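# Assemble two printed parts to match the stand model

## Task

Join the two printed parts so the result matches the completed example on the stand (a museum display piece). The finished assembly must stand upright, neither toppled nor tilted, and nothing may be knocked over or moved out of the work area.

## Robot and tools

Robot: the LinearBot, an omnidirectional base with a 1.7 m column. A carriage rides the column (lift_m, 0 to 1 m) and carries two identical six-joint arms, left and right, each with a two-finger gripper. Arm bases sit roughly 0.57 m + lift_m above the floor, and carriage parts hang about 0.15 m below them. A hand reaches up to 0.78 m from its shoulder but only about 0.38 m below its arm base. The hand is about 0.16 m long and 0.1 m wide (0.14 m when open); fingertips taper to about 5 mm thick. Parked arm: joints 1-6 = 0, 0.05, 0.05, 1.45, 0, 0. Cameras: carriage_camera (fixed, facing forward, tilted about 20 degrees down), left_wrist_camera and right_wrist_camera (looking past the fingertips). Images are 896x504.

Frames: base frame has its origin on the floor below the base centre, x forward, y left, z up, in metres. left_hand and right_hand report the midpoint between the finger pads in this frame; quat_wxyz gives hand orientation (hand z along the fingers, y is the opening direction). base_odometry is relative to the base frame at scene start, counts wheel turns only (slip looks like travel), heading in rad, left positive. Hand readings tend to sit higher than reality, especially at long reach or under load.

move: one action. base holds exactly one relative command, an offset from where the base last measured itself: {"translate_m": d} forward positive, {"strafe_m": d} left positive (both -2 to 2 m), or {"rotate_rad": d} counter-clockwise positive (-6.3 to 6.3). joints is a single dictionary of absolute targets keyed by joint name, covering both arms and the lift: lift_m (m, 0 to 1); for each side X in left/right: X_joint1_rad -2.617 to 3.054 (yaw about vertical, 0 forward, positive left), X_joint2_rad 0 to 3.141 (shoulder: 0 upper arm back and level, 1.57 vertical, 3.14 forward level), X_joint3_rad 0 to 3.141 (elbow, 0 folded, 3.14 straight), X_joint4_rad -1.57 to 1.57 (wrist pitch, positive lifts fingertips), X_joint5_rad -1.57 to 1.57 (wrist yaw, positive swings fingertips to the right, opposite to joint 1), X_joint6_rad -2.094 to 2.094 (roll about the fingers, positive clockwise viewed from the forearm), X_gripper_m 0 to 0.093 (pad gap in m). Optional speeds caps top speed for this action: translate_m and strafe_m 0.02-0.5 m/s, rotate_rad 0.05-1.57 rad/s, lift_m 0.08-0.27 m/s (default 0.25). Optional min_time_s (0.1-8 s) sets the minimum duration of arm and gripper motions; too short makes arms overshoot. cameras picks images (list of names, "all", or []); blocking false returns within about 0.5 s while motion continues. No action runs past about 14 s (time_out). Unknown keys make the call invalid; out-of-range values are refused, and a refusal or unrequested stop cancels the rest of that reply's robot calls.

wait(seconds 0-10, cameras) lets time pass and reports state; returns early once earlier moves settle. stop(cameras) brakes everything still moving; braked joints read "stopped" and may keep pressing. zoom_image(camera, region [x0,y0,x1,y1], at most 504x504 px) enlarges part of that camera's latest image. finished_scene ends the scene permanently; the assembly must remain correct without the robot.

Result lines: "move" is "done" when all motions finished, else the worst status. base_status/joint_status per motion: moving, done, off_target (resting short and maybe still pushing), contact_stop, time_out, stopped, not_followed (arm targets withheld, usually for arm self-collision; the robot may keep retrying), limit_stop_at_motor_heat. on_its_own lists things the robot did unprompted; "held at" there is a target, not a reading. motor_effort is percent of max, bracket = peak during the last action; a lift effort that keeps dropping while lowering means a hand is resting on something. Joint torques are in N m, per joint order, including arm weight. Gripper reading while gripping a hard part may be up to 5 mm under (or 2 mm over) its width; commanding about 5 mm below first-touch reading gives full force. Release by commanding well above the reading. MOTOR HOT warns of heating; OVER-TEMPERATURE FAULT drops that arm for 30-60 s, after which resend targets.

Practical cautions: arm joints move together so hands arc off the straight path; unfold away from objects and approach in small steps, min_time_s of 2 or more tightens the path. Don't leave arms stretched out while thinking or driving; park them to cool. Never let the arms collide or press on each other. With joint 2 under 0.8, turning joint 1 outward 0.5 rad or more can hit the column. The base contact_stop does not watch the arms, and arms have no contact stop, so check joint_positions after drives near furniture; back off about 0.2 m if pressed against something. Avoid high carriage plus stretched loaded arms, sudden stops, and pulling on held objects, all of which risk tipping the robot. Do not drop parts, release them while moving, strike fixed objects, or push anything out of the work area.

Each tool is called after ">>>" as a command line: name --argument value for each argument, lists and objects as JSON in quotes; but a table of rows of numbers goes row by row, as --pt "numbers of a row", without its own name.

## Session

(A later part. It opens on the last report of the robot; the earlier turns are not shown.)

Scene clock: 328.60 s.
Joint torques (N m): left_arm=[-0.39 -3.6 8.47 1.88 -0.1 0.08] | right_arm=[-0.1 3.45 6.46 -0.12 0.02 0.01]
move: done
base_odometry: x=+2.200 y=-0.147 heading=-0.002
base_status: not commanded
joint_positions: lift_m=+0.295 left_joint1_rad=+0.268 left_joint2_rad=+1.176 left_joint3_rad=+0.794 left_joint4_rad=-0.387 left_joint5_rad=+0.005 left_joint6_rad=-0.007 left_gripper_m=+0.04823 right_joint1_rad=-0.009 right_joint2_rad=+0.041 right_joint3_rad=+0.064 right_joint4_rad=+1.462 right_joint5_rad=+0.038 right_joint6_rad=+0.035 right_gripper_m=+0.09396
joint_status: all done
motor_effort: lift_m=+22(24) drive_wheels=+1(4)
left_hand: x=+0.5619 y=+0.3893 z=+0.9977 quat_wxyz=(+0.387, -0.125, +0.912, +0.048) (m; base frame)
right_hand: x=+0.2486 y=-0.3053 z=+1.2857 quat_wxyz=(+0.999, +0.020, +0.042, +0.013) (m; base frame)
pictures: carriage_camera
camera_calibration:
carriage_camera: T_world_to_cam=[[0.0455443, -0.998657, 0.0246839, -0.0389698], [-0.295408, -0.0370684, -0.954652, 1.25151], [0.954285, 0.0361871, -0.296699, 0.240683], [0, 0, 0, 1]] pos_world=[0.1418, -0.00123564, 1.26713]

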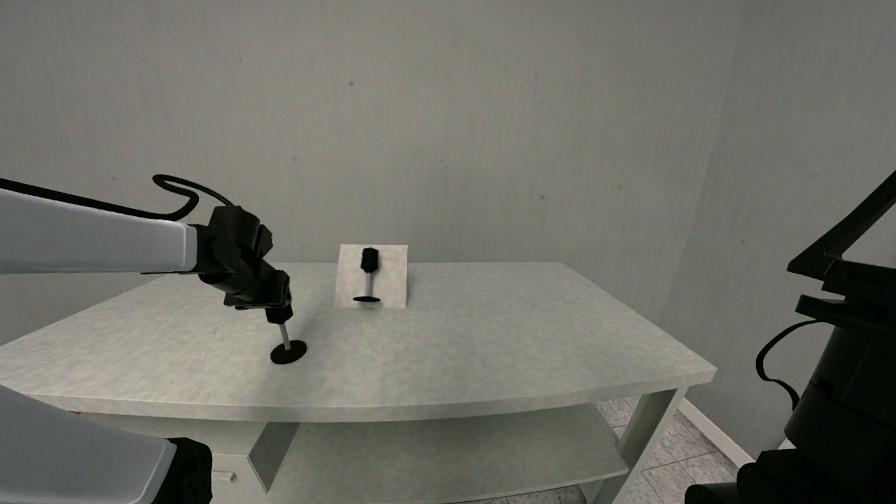

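>>> move --joints '{"lift_m": 0.301}' --speeds '{"lift_m": 0.08}' --cameras '["carriage_camera"]'

>>> zoom_image --camera "carriage_camera" --region '[255, 295, 315, 370]'

Scene clock: 332.57 s.
Joint torques (N m): left_arm=[-0.39 -3.6 8.5 1.91 -0.05 0.07] | right_arm=[-0.08 3.43 6.5 -0.13 0.02 0.01]
move: done
base_odometry: x=+2.200 y=-0.147 heading=-0.002
base_status: not commanded
joint_positions: lift_m=+0.301 left_joint1_rad=+0.268 left_joint2_rad=+1.177 left_joint3_rad=+0.794 left_joint4_rad=-0.392 left_joint5_rad=+0.005 left_joint6_rad=-0.007 left_gripper_m=+0.04823 right_joint1_rad=-0.009 right_joint2_rad=+0.041 right_joint3_rad=+0.064 right_joint4_rad=+1.462 right_joint5_rad=+0.038 right_joint6_rad=+0.035 right_gripper_m=+0.09396
joint_status: all done
motor_effort: lift_m=+29(36) drive_wheels=+2(4)
left_hand: x=+0.5611 y=+0.3891 z=+1.0020 quat_wxyz=(+0.385, -0.125, +0.913, +0.048) (m; base frame)
right_hand: x=+0.2487 y=-0.3053 z=+1.2911 quat_wxyz=(+0.999, +0.020, +0.043, +0.013) (m; base frame)
pictures: carriage_camera
camera_calibration:
carriage_camera: T_world_to_cam=[[0.0455443, -0.998657, 0.0246839, -0.0391031], [-0.295408, -0.0370684, -0.954652, 1.25666], [0.954285, 0.0361871, -0.296699, 0.242285], [0, 0, 0, 1]] pos_world=[0.1418, -0.00123564, 1.27253]

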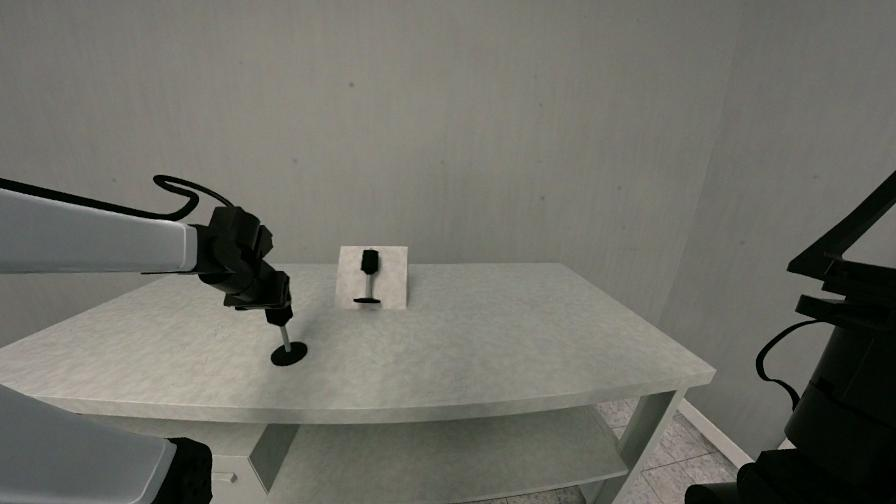

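Scaled by 6.720 from the camera's 896x504 image, which has a finer 1280x720 frame.

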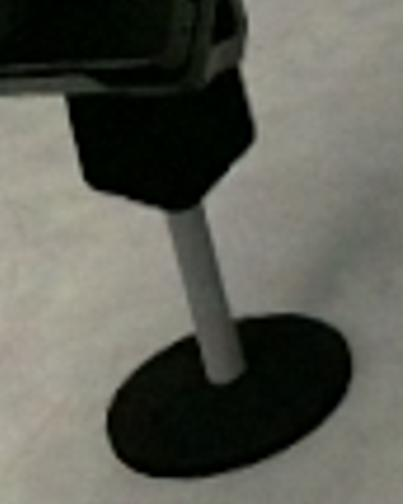

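>>> move --joints '{"lift_m": 0.297}' --speeds '{"lift_m": 0.08}'

>>> move --joints '{"left_gripper_m": 0.056}' --min_time_s 3 --cameras '["carriage_camera","left_wrist_camera"]'

>>> zoom_image --camera "carriage_camera" --region '[255, 295, 315, 370]'

Scene clock: 337.47 s.
Joint torques (N m): left_arm=[-0.39 -3.66 8.57 1.91 -0.04 0.08] | right_arm=[-0.08 3.44 6.43 -0.14 0.02 0]
move: done
base_odometry: x=+2.200 y=-0.147 heading=-0.002
base_status: not commanded
joint_positions: lift_m=+0.297 left_joint1_rad=+0.268 left_joint2_rad=+1.177 left_joint3_rad=+0.794 left_joint4_rad=-0.392 left_joint5_rad=+0.005 left_joint6_rad=-0.007 left_gripper_m=+0.04823 right_joint1_rad=-0.009 right_joint2_rad=+0.041 right_joint3_rad=+0.064 right_joint4_rad=+1.462 right_joint5_rad=+0.038 right_joint6_rad=+0.035 right_gripper_m=+0.09396
joint_status: all done
motor_effort: lift_m=+24(25) drive_wheels=+0(4)
left_hand: x=+0.5610 y=+0.3890 z=+0.9985 quat_wxyz=(+0.384, -0.125, +0.913, +0.048) (m; base frame)
right_hand: x=+0.2486 y=-0.3053 z=+1.2877 quat_wxyz=(+0.999, +0.020, +0.042, +0.013) (m; base frame)
pictures: none

Scene clock: 340.77 s.
Joint torques (N m): left_arm=[-0.38 -3.67 8.5 1.92 -0.05 0.08] | right_arm=[-0.09 3.45 6.42 -0.13 0.02 0.01]
move: done
base_odometry: x=+2.200 y=-0.147 heading=-0.002
base_status: not commanded
joint_positions: lift_m=+0.297 left_joint1_rad=+0.268 left_joint2_rad=+1.177 left_joint3_rad=+0.794 left_joint4_rad=-0.392 left_joint5_rad=+0.005 left_joint6_rad=-0.007 left_gripper_m=+0.05589 right_joint1_rad=-0.009 right_joint2_rad=+0.041 right_joint3_rad=+0.064 right_joint4_rad=+1.462 right_joint5_rad=+0.038 right_joint6_rad=+0.035 right_gripper_m=+0.09396
joint_status: all done
motor_effort: lift_m=+22(26) drive_wheels=+1(5)
left_hand: x=+0.5610 y=+0.3890 z=+0.9985 quat_wxyz=(+0.384, -0.125, +0.913, +0.048) (m; base frame)
right_hand: x=+0.2486 y=-0.3053 z=+1.2877 quat_wxyz=(+0.999, +0.020, +0.042, +0.013) (m; base frame)
pictures: carriage_camera, left_wrist_camera
camera_calibration:
carriage_camera: T_world_to_cam=[[0.0455443, -0.998657, 0.0246839, -0.0390167], [-0.295408, -0.0370684, -0.954652, 1.25332], [0.954285, 0.0361871, -0.296699, 0.241247], [0, 0, 0, 1]] pos_world=[0.1418, -0.00123564, 1.26903]
left_wrist_camera: T_world_to_cam=[[0.276841, -0.960538, 0.0269534, 0.187709], [-0.941223, -0.276711, -0.193726, 0.836949], [0.19354, 0.0282622, -0.980685, 0.985979], [0, 0, 0, 1]] pos_world=[0.544964, 0.384028, 1.12401]

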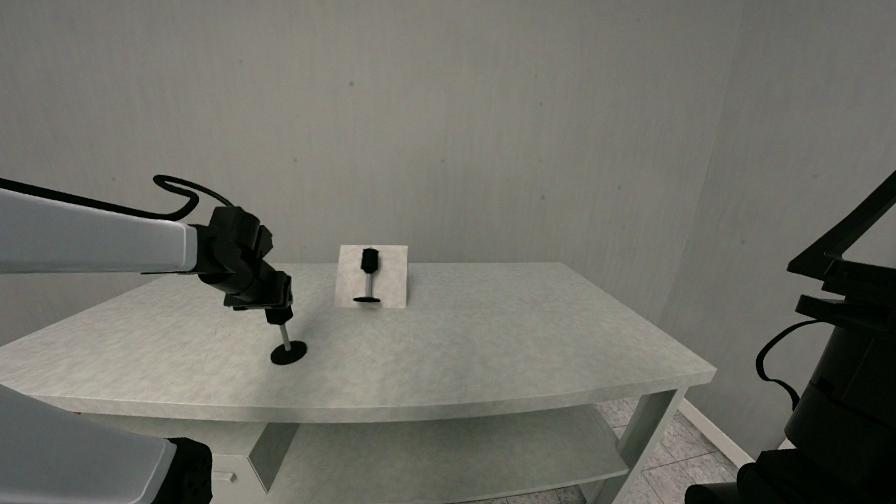

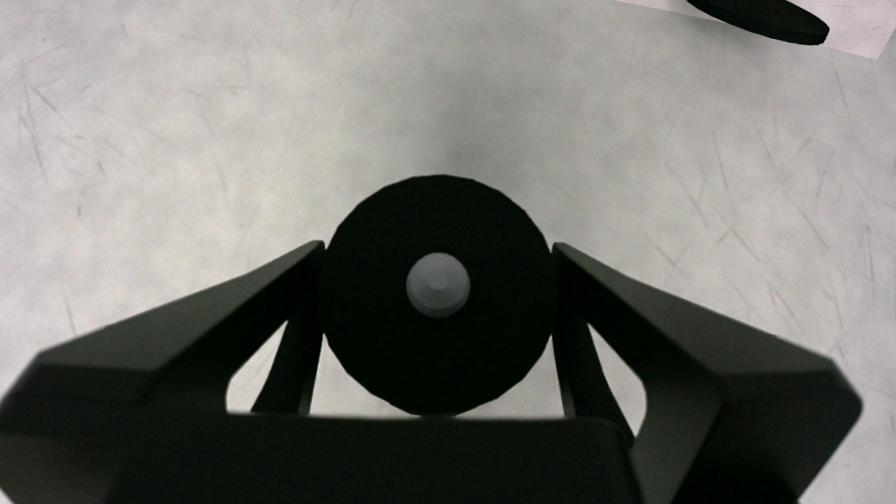

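Scaled by 6.720 from the camera's 896x504 image, which has a finer 1280x720 frame.

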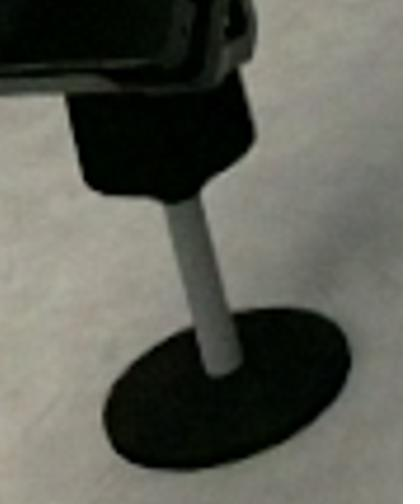

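Released and stable. Open fully and rise straight up.

>>> move --joints '{"left_gripper_m": 0.093}' --min_time_s 2 --cameras '["left_wrist_camera"]'

>>> move --joints '{"lift_m": 0.42}' --speeds '{"lift_m": 0.08}' --cameras '["carriage_camera","left_wrist_camera"]'

>>> zoom_image --camera "carriage_camera" --region '[240, 280, 420, 420]'

Scene clock: 347.10 s.
Joint torques (N m): left_arm=[-0.39 -3.69 8.46 1.92 -0.04 0.08] | right_arm=[-0.09 3.43 6.41 -0.12 0.02 0.01]
move: done
base_odometry: x=+2.200 y=-0.147 heading=-0.002
base_status: not commanded
joint_positions: lift_m=+0.297 left_joint1_rad=+0.268 left_joint2_rad=+1.177 left_joint3_rad=+0.794 left_joint4_rad=-0.392 left_joint5_rad=+0.005 left_joint6_rad=-0.007 left_gripper_m=+0.09287 right_joint1_rad=-0.009 right_joint2_rad=+0.041 right_joint3_rad=+0.064 right_joint4_rad=+1.462 right_joint5_rad=+0.038 right_joint6_rad=+0.035 right_gripper_m=+0.09396
joint_status: all done
motor_effort: lift_m=+24(27) drive_wheels=+0(2)
left_hand: x=+0.5610 y=+0.3890 z=+0.9985 quat_wxyz=(+0.384, -0.125, +0.913, +0.048) (m; base frame)
right_hand: x=+0.2486 y=-0.3053 z=+1.2877 quat_wxyz=(+0.999, +0.020, +0.042, +0.013) (m; base frame)
pictures: left_wrist_camera
camera_calibration:
left_wrist_camera: T_world_to_cam=[[0.276841, -0.960538, 0.0269534, 0.187709], [-0.941223, -0.276711, -0.193726, 0.836949], [0.19354, 0.0282622, -0.980685, 0.985979], [0, 0, 0, 1]] pos_world=[0.544964, 0.384028, 1.12401]

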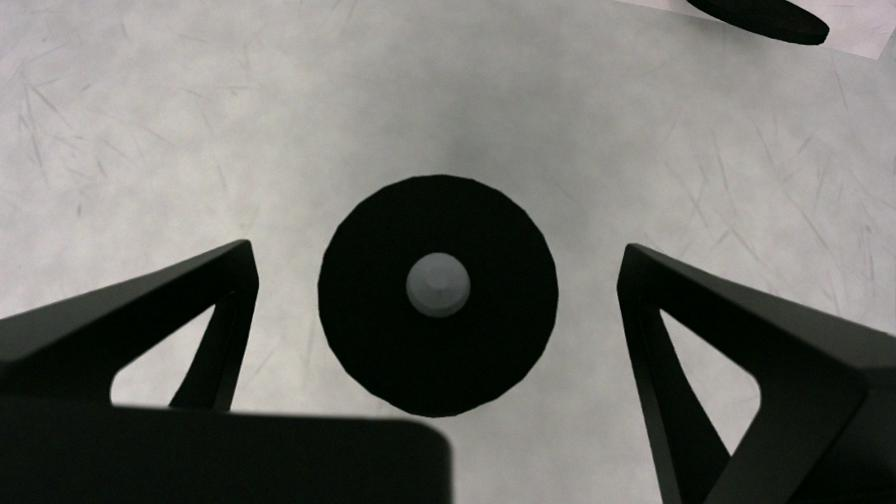

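Scene clock: 349.00 s.
Joint torques (N m): left_arm=[-0.39 -3.67 8.4 1.87 -0.04 0.07] | right_arm=[-0.08 3.43 6.56 -0.13 0.03 0.01]
move: done
base_odometry: x=+2.200 y=-0.147 heading=-0.002
base_status: not commanded
joint_positions: lift_m=+0.420 left_joint1_rad=+0.268 left_joint2_rad=+1.177 left_joint3_rad=+0.794 left_joint4_rad=-0.390 left_joint5_rad=+0.005 left_joint6_rad=-0.007 left_gripper_m=+0.09287 right_joint1_rad=-0.009 right_joint2_rad=+0.041 right_joint3_rad=+0.064 right_joint4_rad=+1.462 right_joint5_rad=+0.038 right_joint6_rad=+0.035 right_gripper_m=+0.09396
joint_status: all done
motor_effort: lift_m=+29(38) drive_wheels=+1(5)
left_hand: x=+0.5614 y=+0.3891 z=+1.1214 quat_wxyz=(+0.385, -0.125, +0.913, +0.048) (m; base frame)
right_hand: x=+0.2486 y=-0.3053 z=+1.4101 quat_wxyz=(+0.999, +0.020, +0.042, +0.013) (m; base frame)
pictures: carriage_camera, left_wrist_camera
camera_calibration:
carriage_camera: T_world_to_cam=[[0.0455443, -0.998657, 0.0246839, -0.0420405], [-0.295408, -0.0370684, -0.954652, 1.37027], [0.954285, 0.0361871, -0.296699, 0.277592], [0, 0, 0, 1]] pos_world=[0.1418, -0.00123564, 1.39153]
left_wrist_camera: T_world_to_cam=[[0.276821, -0.960543, 0.0269681, 0.184336], [-0.940792, -0.27663, -0.195923, 0.863417], [0.195653, 0.0288643, -0.980248, 1.10454], [0, 0, 0, 1]] pos_world=[0.545161, 0.384028, 1.24692]

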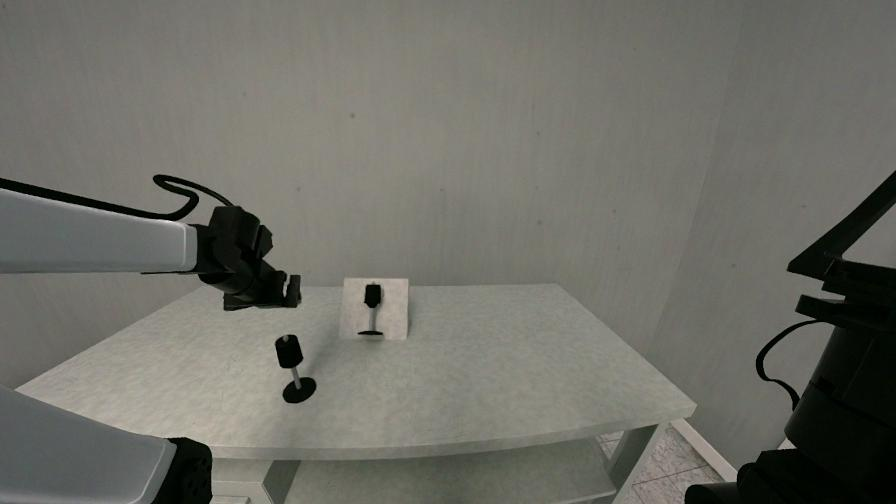

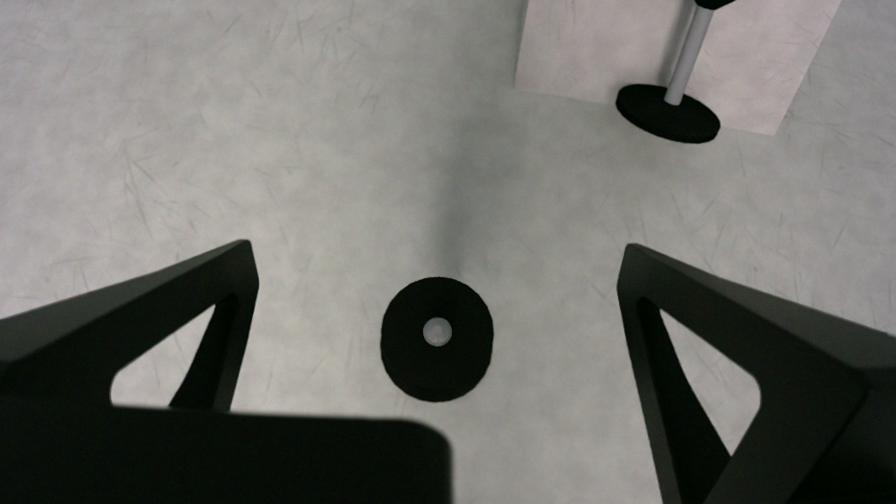

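Scaled by 2.800 from the camera's 896x504 image, which has a finer 1280x720 frame.

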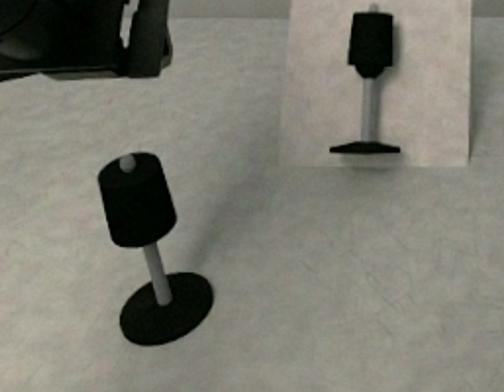

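>>> zoom_image --camera "carriage_camera" --region '[260, 325, 330, 410]'

>>> move --joints '{"left_joint1_rad": 0.27, "left_joint2_rad": 0.9, "left_joint3_rad": 0.6, "left_joint4_rad": 0.3, "lift_m": 0.2}' --min_time_s 2 --cameras '["carriage_camera"]'

>>> zoom_image --camera "carriage_camera" --region '[230, 220, 330, 340]'

Scaled by 5.929 from the camera's 896x504 image, which has a finer 1280x720 frame.

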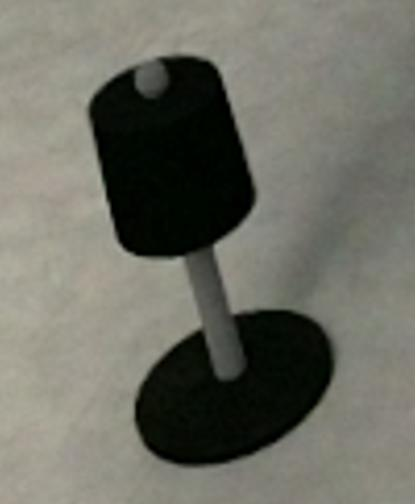

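Scene clock: 355.73 s.
Joint torques (N m): left_arm=[0.39 -3.69 6.69 2.32 -0.05 0.06] | right_arm=[-0.09 3.44 6.42 -0.12 0.02 0]
move: done
base_odometry: x=+2.200 y=-0.147 heading=-0.002
base_status: not commanded
joint_positions: lift_m=+0.200 left_joint1_rad=+0.268 left_joint2_rad=+0.917 left_joint3_rad=+0.608 left_joint4_rad=+0.279 left_joint5_rad=+0.005 left_joint6_rad=-0.007 left_gripper_m=+0.09287 right_joint1_rad=-0.009 right_joint2_rad=+0.041 right_joint3_rad=+0.064 right_joint4_rad=+1.462 right_joint5_rad=+0.038 right_joint6_rad=+0.035 right_gripper_m=+0.09396
joint_status: all done
motor_effort: lift_m=+23(26) drive_wheels=-3(5)
left_hand: x=+0.5740 y=+0.3926 z=+1.0522 quat_wxyz=(+0.691, -0.097, +0.711, +0.089) (m; base frame)
right_hand: x=+0.2486 y=-0.3053 z=+1.1906 quat_wxyz=(+0.999, +0.020, +0.042, +0.013) (m; base frame)
pictures: carriage_camera
camera_calibration:
carriage_camera: T_world_to_cam=[[0.0455443, -0.998657, 0.0246839, -0.0366224], [-0.295408, -0.0370684, -0.954652, 1.16072], [0.954285, 0.0361871, -0.296699, 0.212467], [0, 0, 0, 1]] pos_world=[0.1418, -0.00123564, 1.17203]

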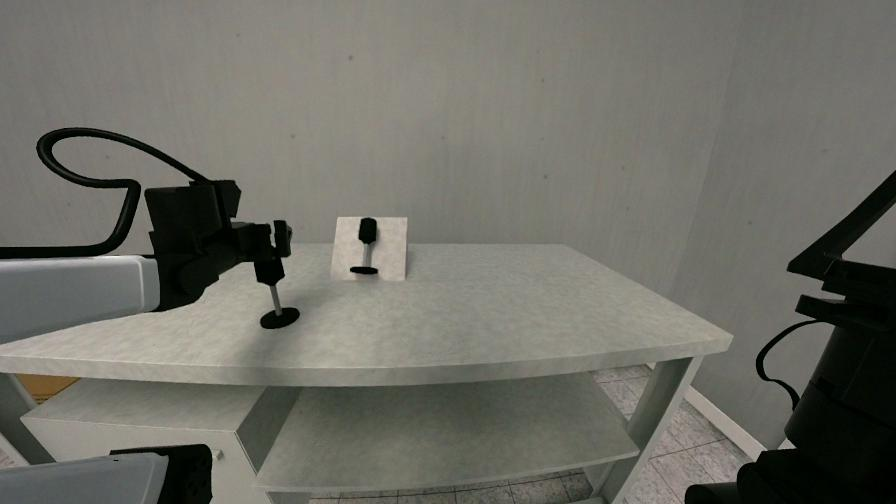

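Scaled by 4.200 from the camera's 896x504 image, which has a finer 1280x720 frame.

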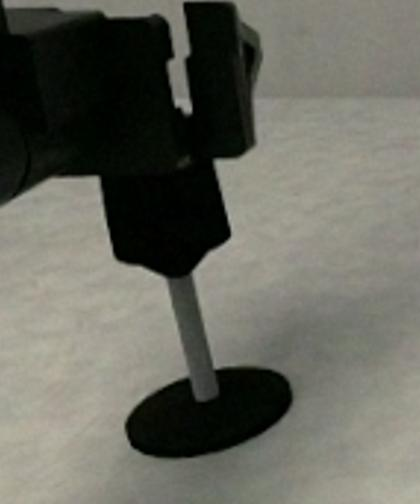

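>>> move --joints '{"lift_m": 0.4}'

>>> move --joints '{"left_joint1_rad": 0.0, "left_joint2_rad": 0.05, "left_joint3_rad": 0.05, "left_joint4_rad": 1.45}' --min_time_s 3

>>> move --joints '{"lift_m": 0.1}' --cameras '["carriage_camera"]'

>>> zoom_image --camera "carriage_camera" --region '[240, 180, 400, 320]'

>>> zoom_image --camera "carriage_camera" --region '[235, 210, 315, 310]'

Scene clock: 364.43 s.
Joint torques (N m): left_arm=[0.36 -3.36 7.57 2.19 -0.05 0.08] | right_arm=[-0.1 3.44 6.42 -0.16 0.02 0.01]
move: done
base_odometry: x=+2.200 y=-0.147 heading=-0.002
base_status: not commanded
joint_positions: lift_m=+0.400 left_joint1_rad=+0.268 left_joint2_rad=+0.913 left_joint3_rad=+0.598 left_joint4_rad=+0.295 left_joint5_rad=+0.005 left_joint6_rad=-0.007 left_gripper_m=+0.09287 right_joint1_rad=-0.009 right_joint2_rad=+0.041 right_joint3_rad=+0.064 right_joint4_rad=+1.462 right_joint5_rad=+0.038 right_joint6_rad=+0.035 right_gripper_m=+0.09396
joint_status: all done
motor_effort: lift_m=+29(36) drive_wheels=+2(5)
left_hand: x=+0.5731 y=+0.3924 z=+1.2517 quat_wxyz=(+0.694, -0.096, +0.708, +0.089) (m; base frame)
right_hand: x=+0.2486 y=-0.3053 z=+1.3901 quat_wxyz=(+0.999, +0.020, +0.042, +0.013) (m; base frame)
pictures: none

Scene clock: 367.73 s.
Joint torques (N m): left_arm=[-0.38 3.03 4.6 0.13 -0.05 0.08] | right_arm=[-0.08 3.43 6.41 -0.13 0.02 0.01]
move: done
base_odometry: x=+2.200 y=-0.147 heading=-0.002
base_status: not commanded
joint_positions: lift_m=+0.400 left_joint1_rad=+0.006 left_joint2_rad=+0.064 left_joint3_rad=+0.057 left_joint4_rad=+1.434 left_joint5_rad=+0.005 left_joint6_rad=-0.007 left_gripper_m=+0.09287 right_joint1_rad=-0.009 right_joint2_rad=+0.041 right_joint3_rad=+0.064 right_joint4_rad=+1.462 right_joint5_rad=+0.038 right_joint6_rad=+0.035 right_gripper_m=+0.09396
joint_status: all done
motor_effort: lift_m=+29(32) drive_wheels=-4(5)
left_hand: x=+0.2651 y=+0.2979 z=+1.3873 quat_wxyz=(+0.997, +0.002, +0.072, -0.001) (m; base frame)
right_hand: x=+0.2486 y=-0.3053 z=+1.3901 quat_wxyz=(+0.999, +0.020, +0.042, +0.013) (m; base frame)
pictures: none

Scene clock: 369.47 s.
Joint torques (N m): left_arm=[-0.39 3.34 5.19 0.07 -0.05 0.08] | right_arm=[-0.09 3.44 6.43 -0.12 0.02 0.01]
move: done
base_odometry: x=+2.200 y=-0.147 heading=-0.002
base_status: not commanded
joint_positions: lift_m=+0.100 left_joint1_rad=+0.006 left_joint2_rad=+0.060 left_joint3_rad=+0.050 left_joint4_rad=+1.437 left_joint5_rad=+0.005 left_joint6_rad=-0.007 left_gripper_m=+0.09287 right_joint1_rad=-0.009 right_joint2_rad=+0.041 right_joint3_rad=+0.064 right_joint4_rad=+1.462 right_joint5_rad=+0.038 right_joint6_rad=+0.035 right_gripper_m=+0.09396
joint_status: all done
motor_effort: lift_m=+25(25) drive_wheels=-4(5)
left_hand: x=+0.2653 y=+0.2979 z=+1.0860 quat_wxyz=(+0.997, +0.002, +0.072, -0.001) (m; base frame)
right_hand: x=+0.2487 y=-0.3053 z=+1.0907 quat_wxyz=(+0.999, +0.020, +0.043, +0.013) (m; base frame)
pictures: carriage_camera
camera_calibration:
carriage_camera: T_world_to_cam=[[0.0455443, -0.998657, 0.0246839, -0.0341565], [-0.295408, -0.0370684, -0.954652, 1.06535], [0.954285, 0.0361871, -0.296699, 0.182827], [0, 0, 0, 1]] pos_world=[0.1418, -0.00123564, 1.07213]

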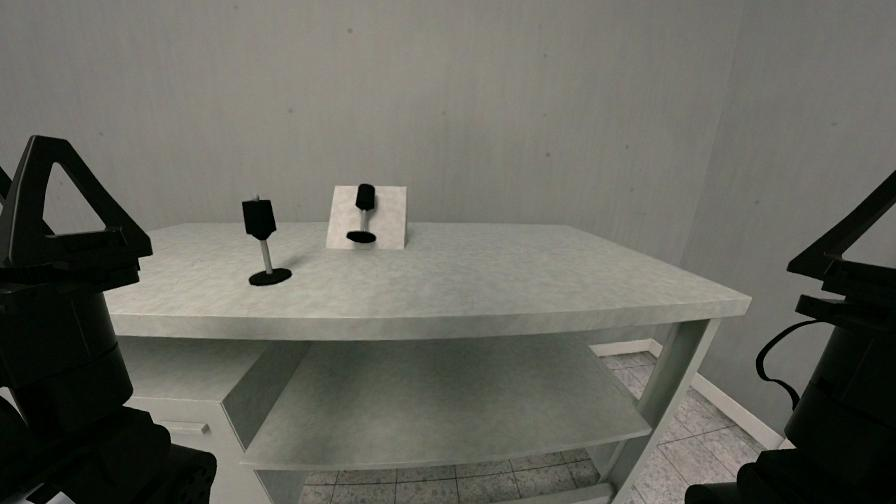

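Scaled by 3.150 from the camera's 896x504 image, which has a finer 1280x720 frame.

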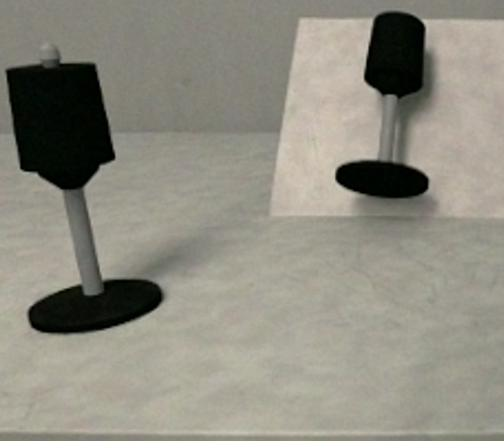

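Scaled by 5.040 from the camera's 896x504 image, which has a finer 1280x720 frame.

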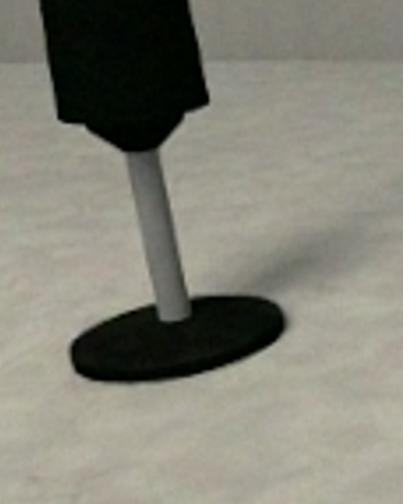

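>>> zoom_image --camera "carriage_camera" --region '[230, 185, 300, 255]'

>>> zoom_image --camera "carriage_camera" --region '[335, 175, 395, 235]'

Scaled by 7.200 from the camera's 896x504 image, which has a finer 1280x720 frame.

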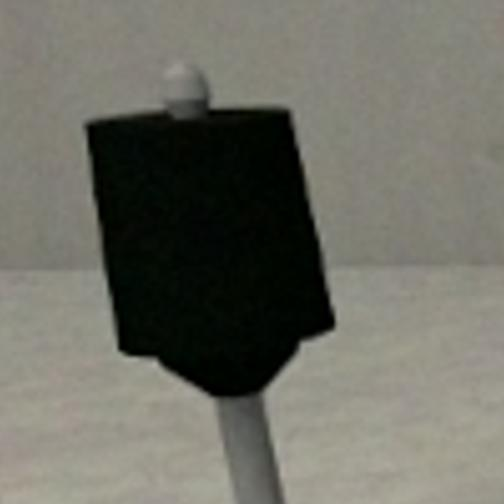

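Scaled by 8.400 from the camera's 896x504 image, which has a finer 1280x720 frame.

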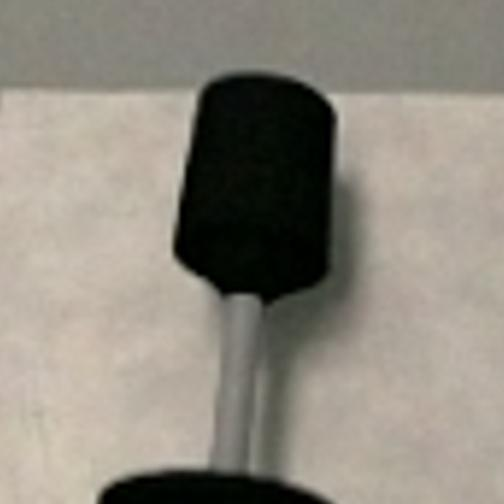

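>>> finished_scene

The scene is finished: the task was done.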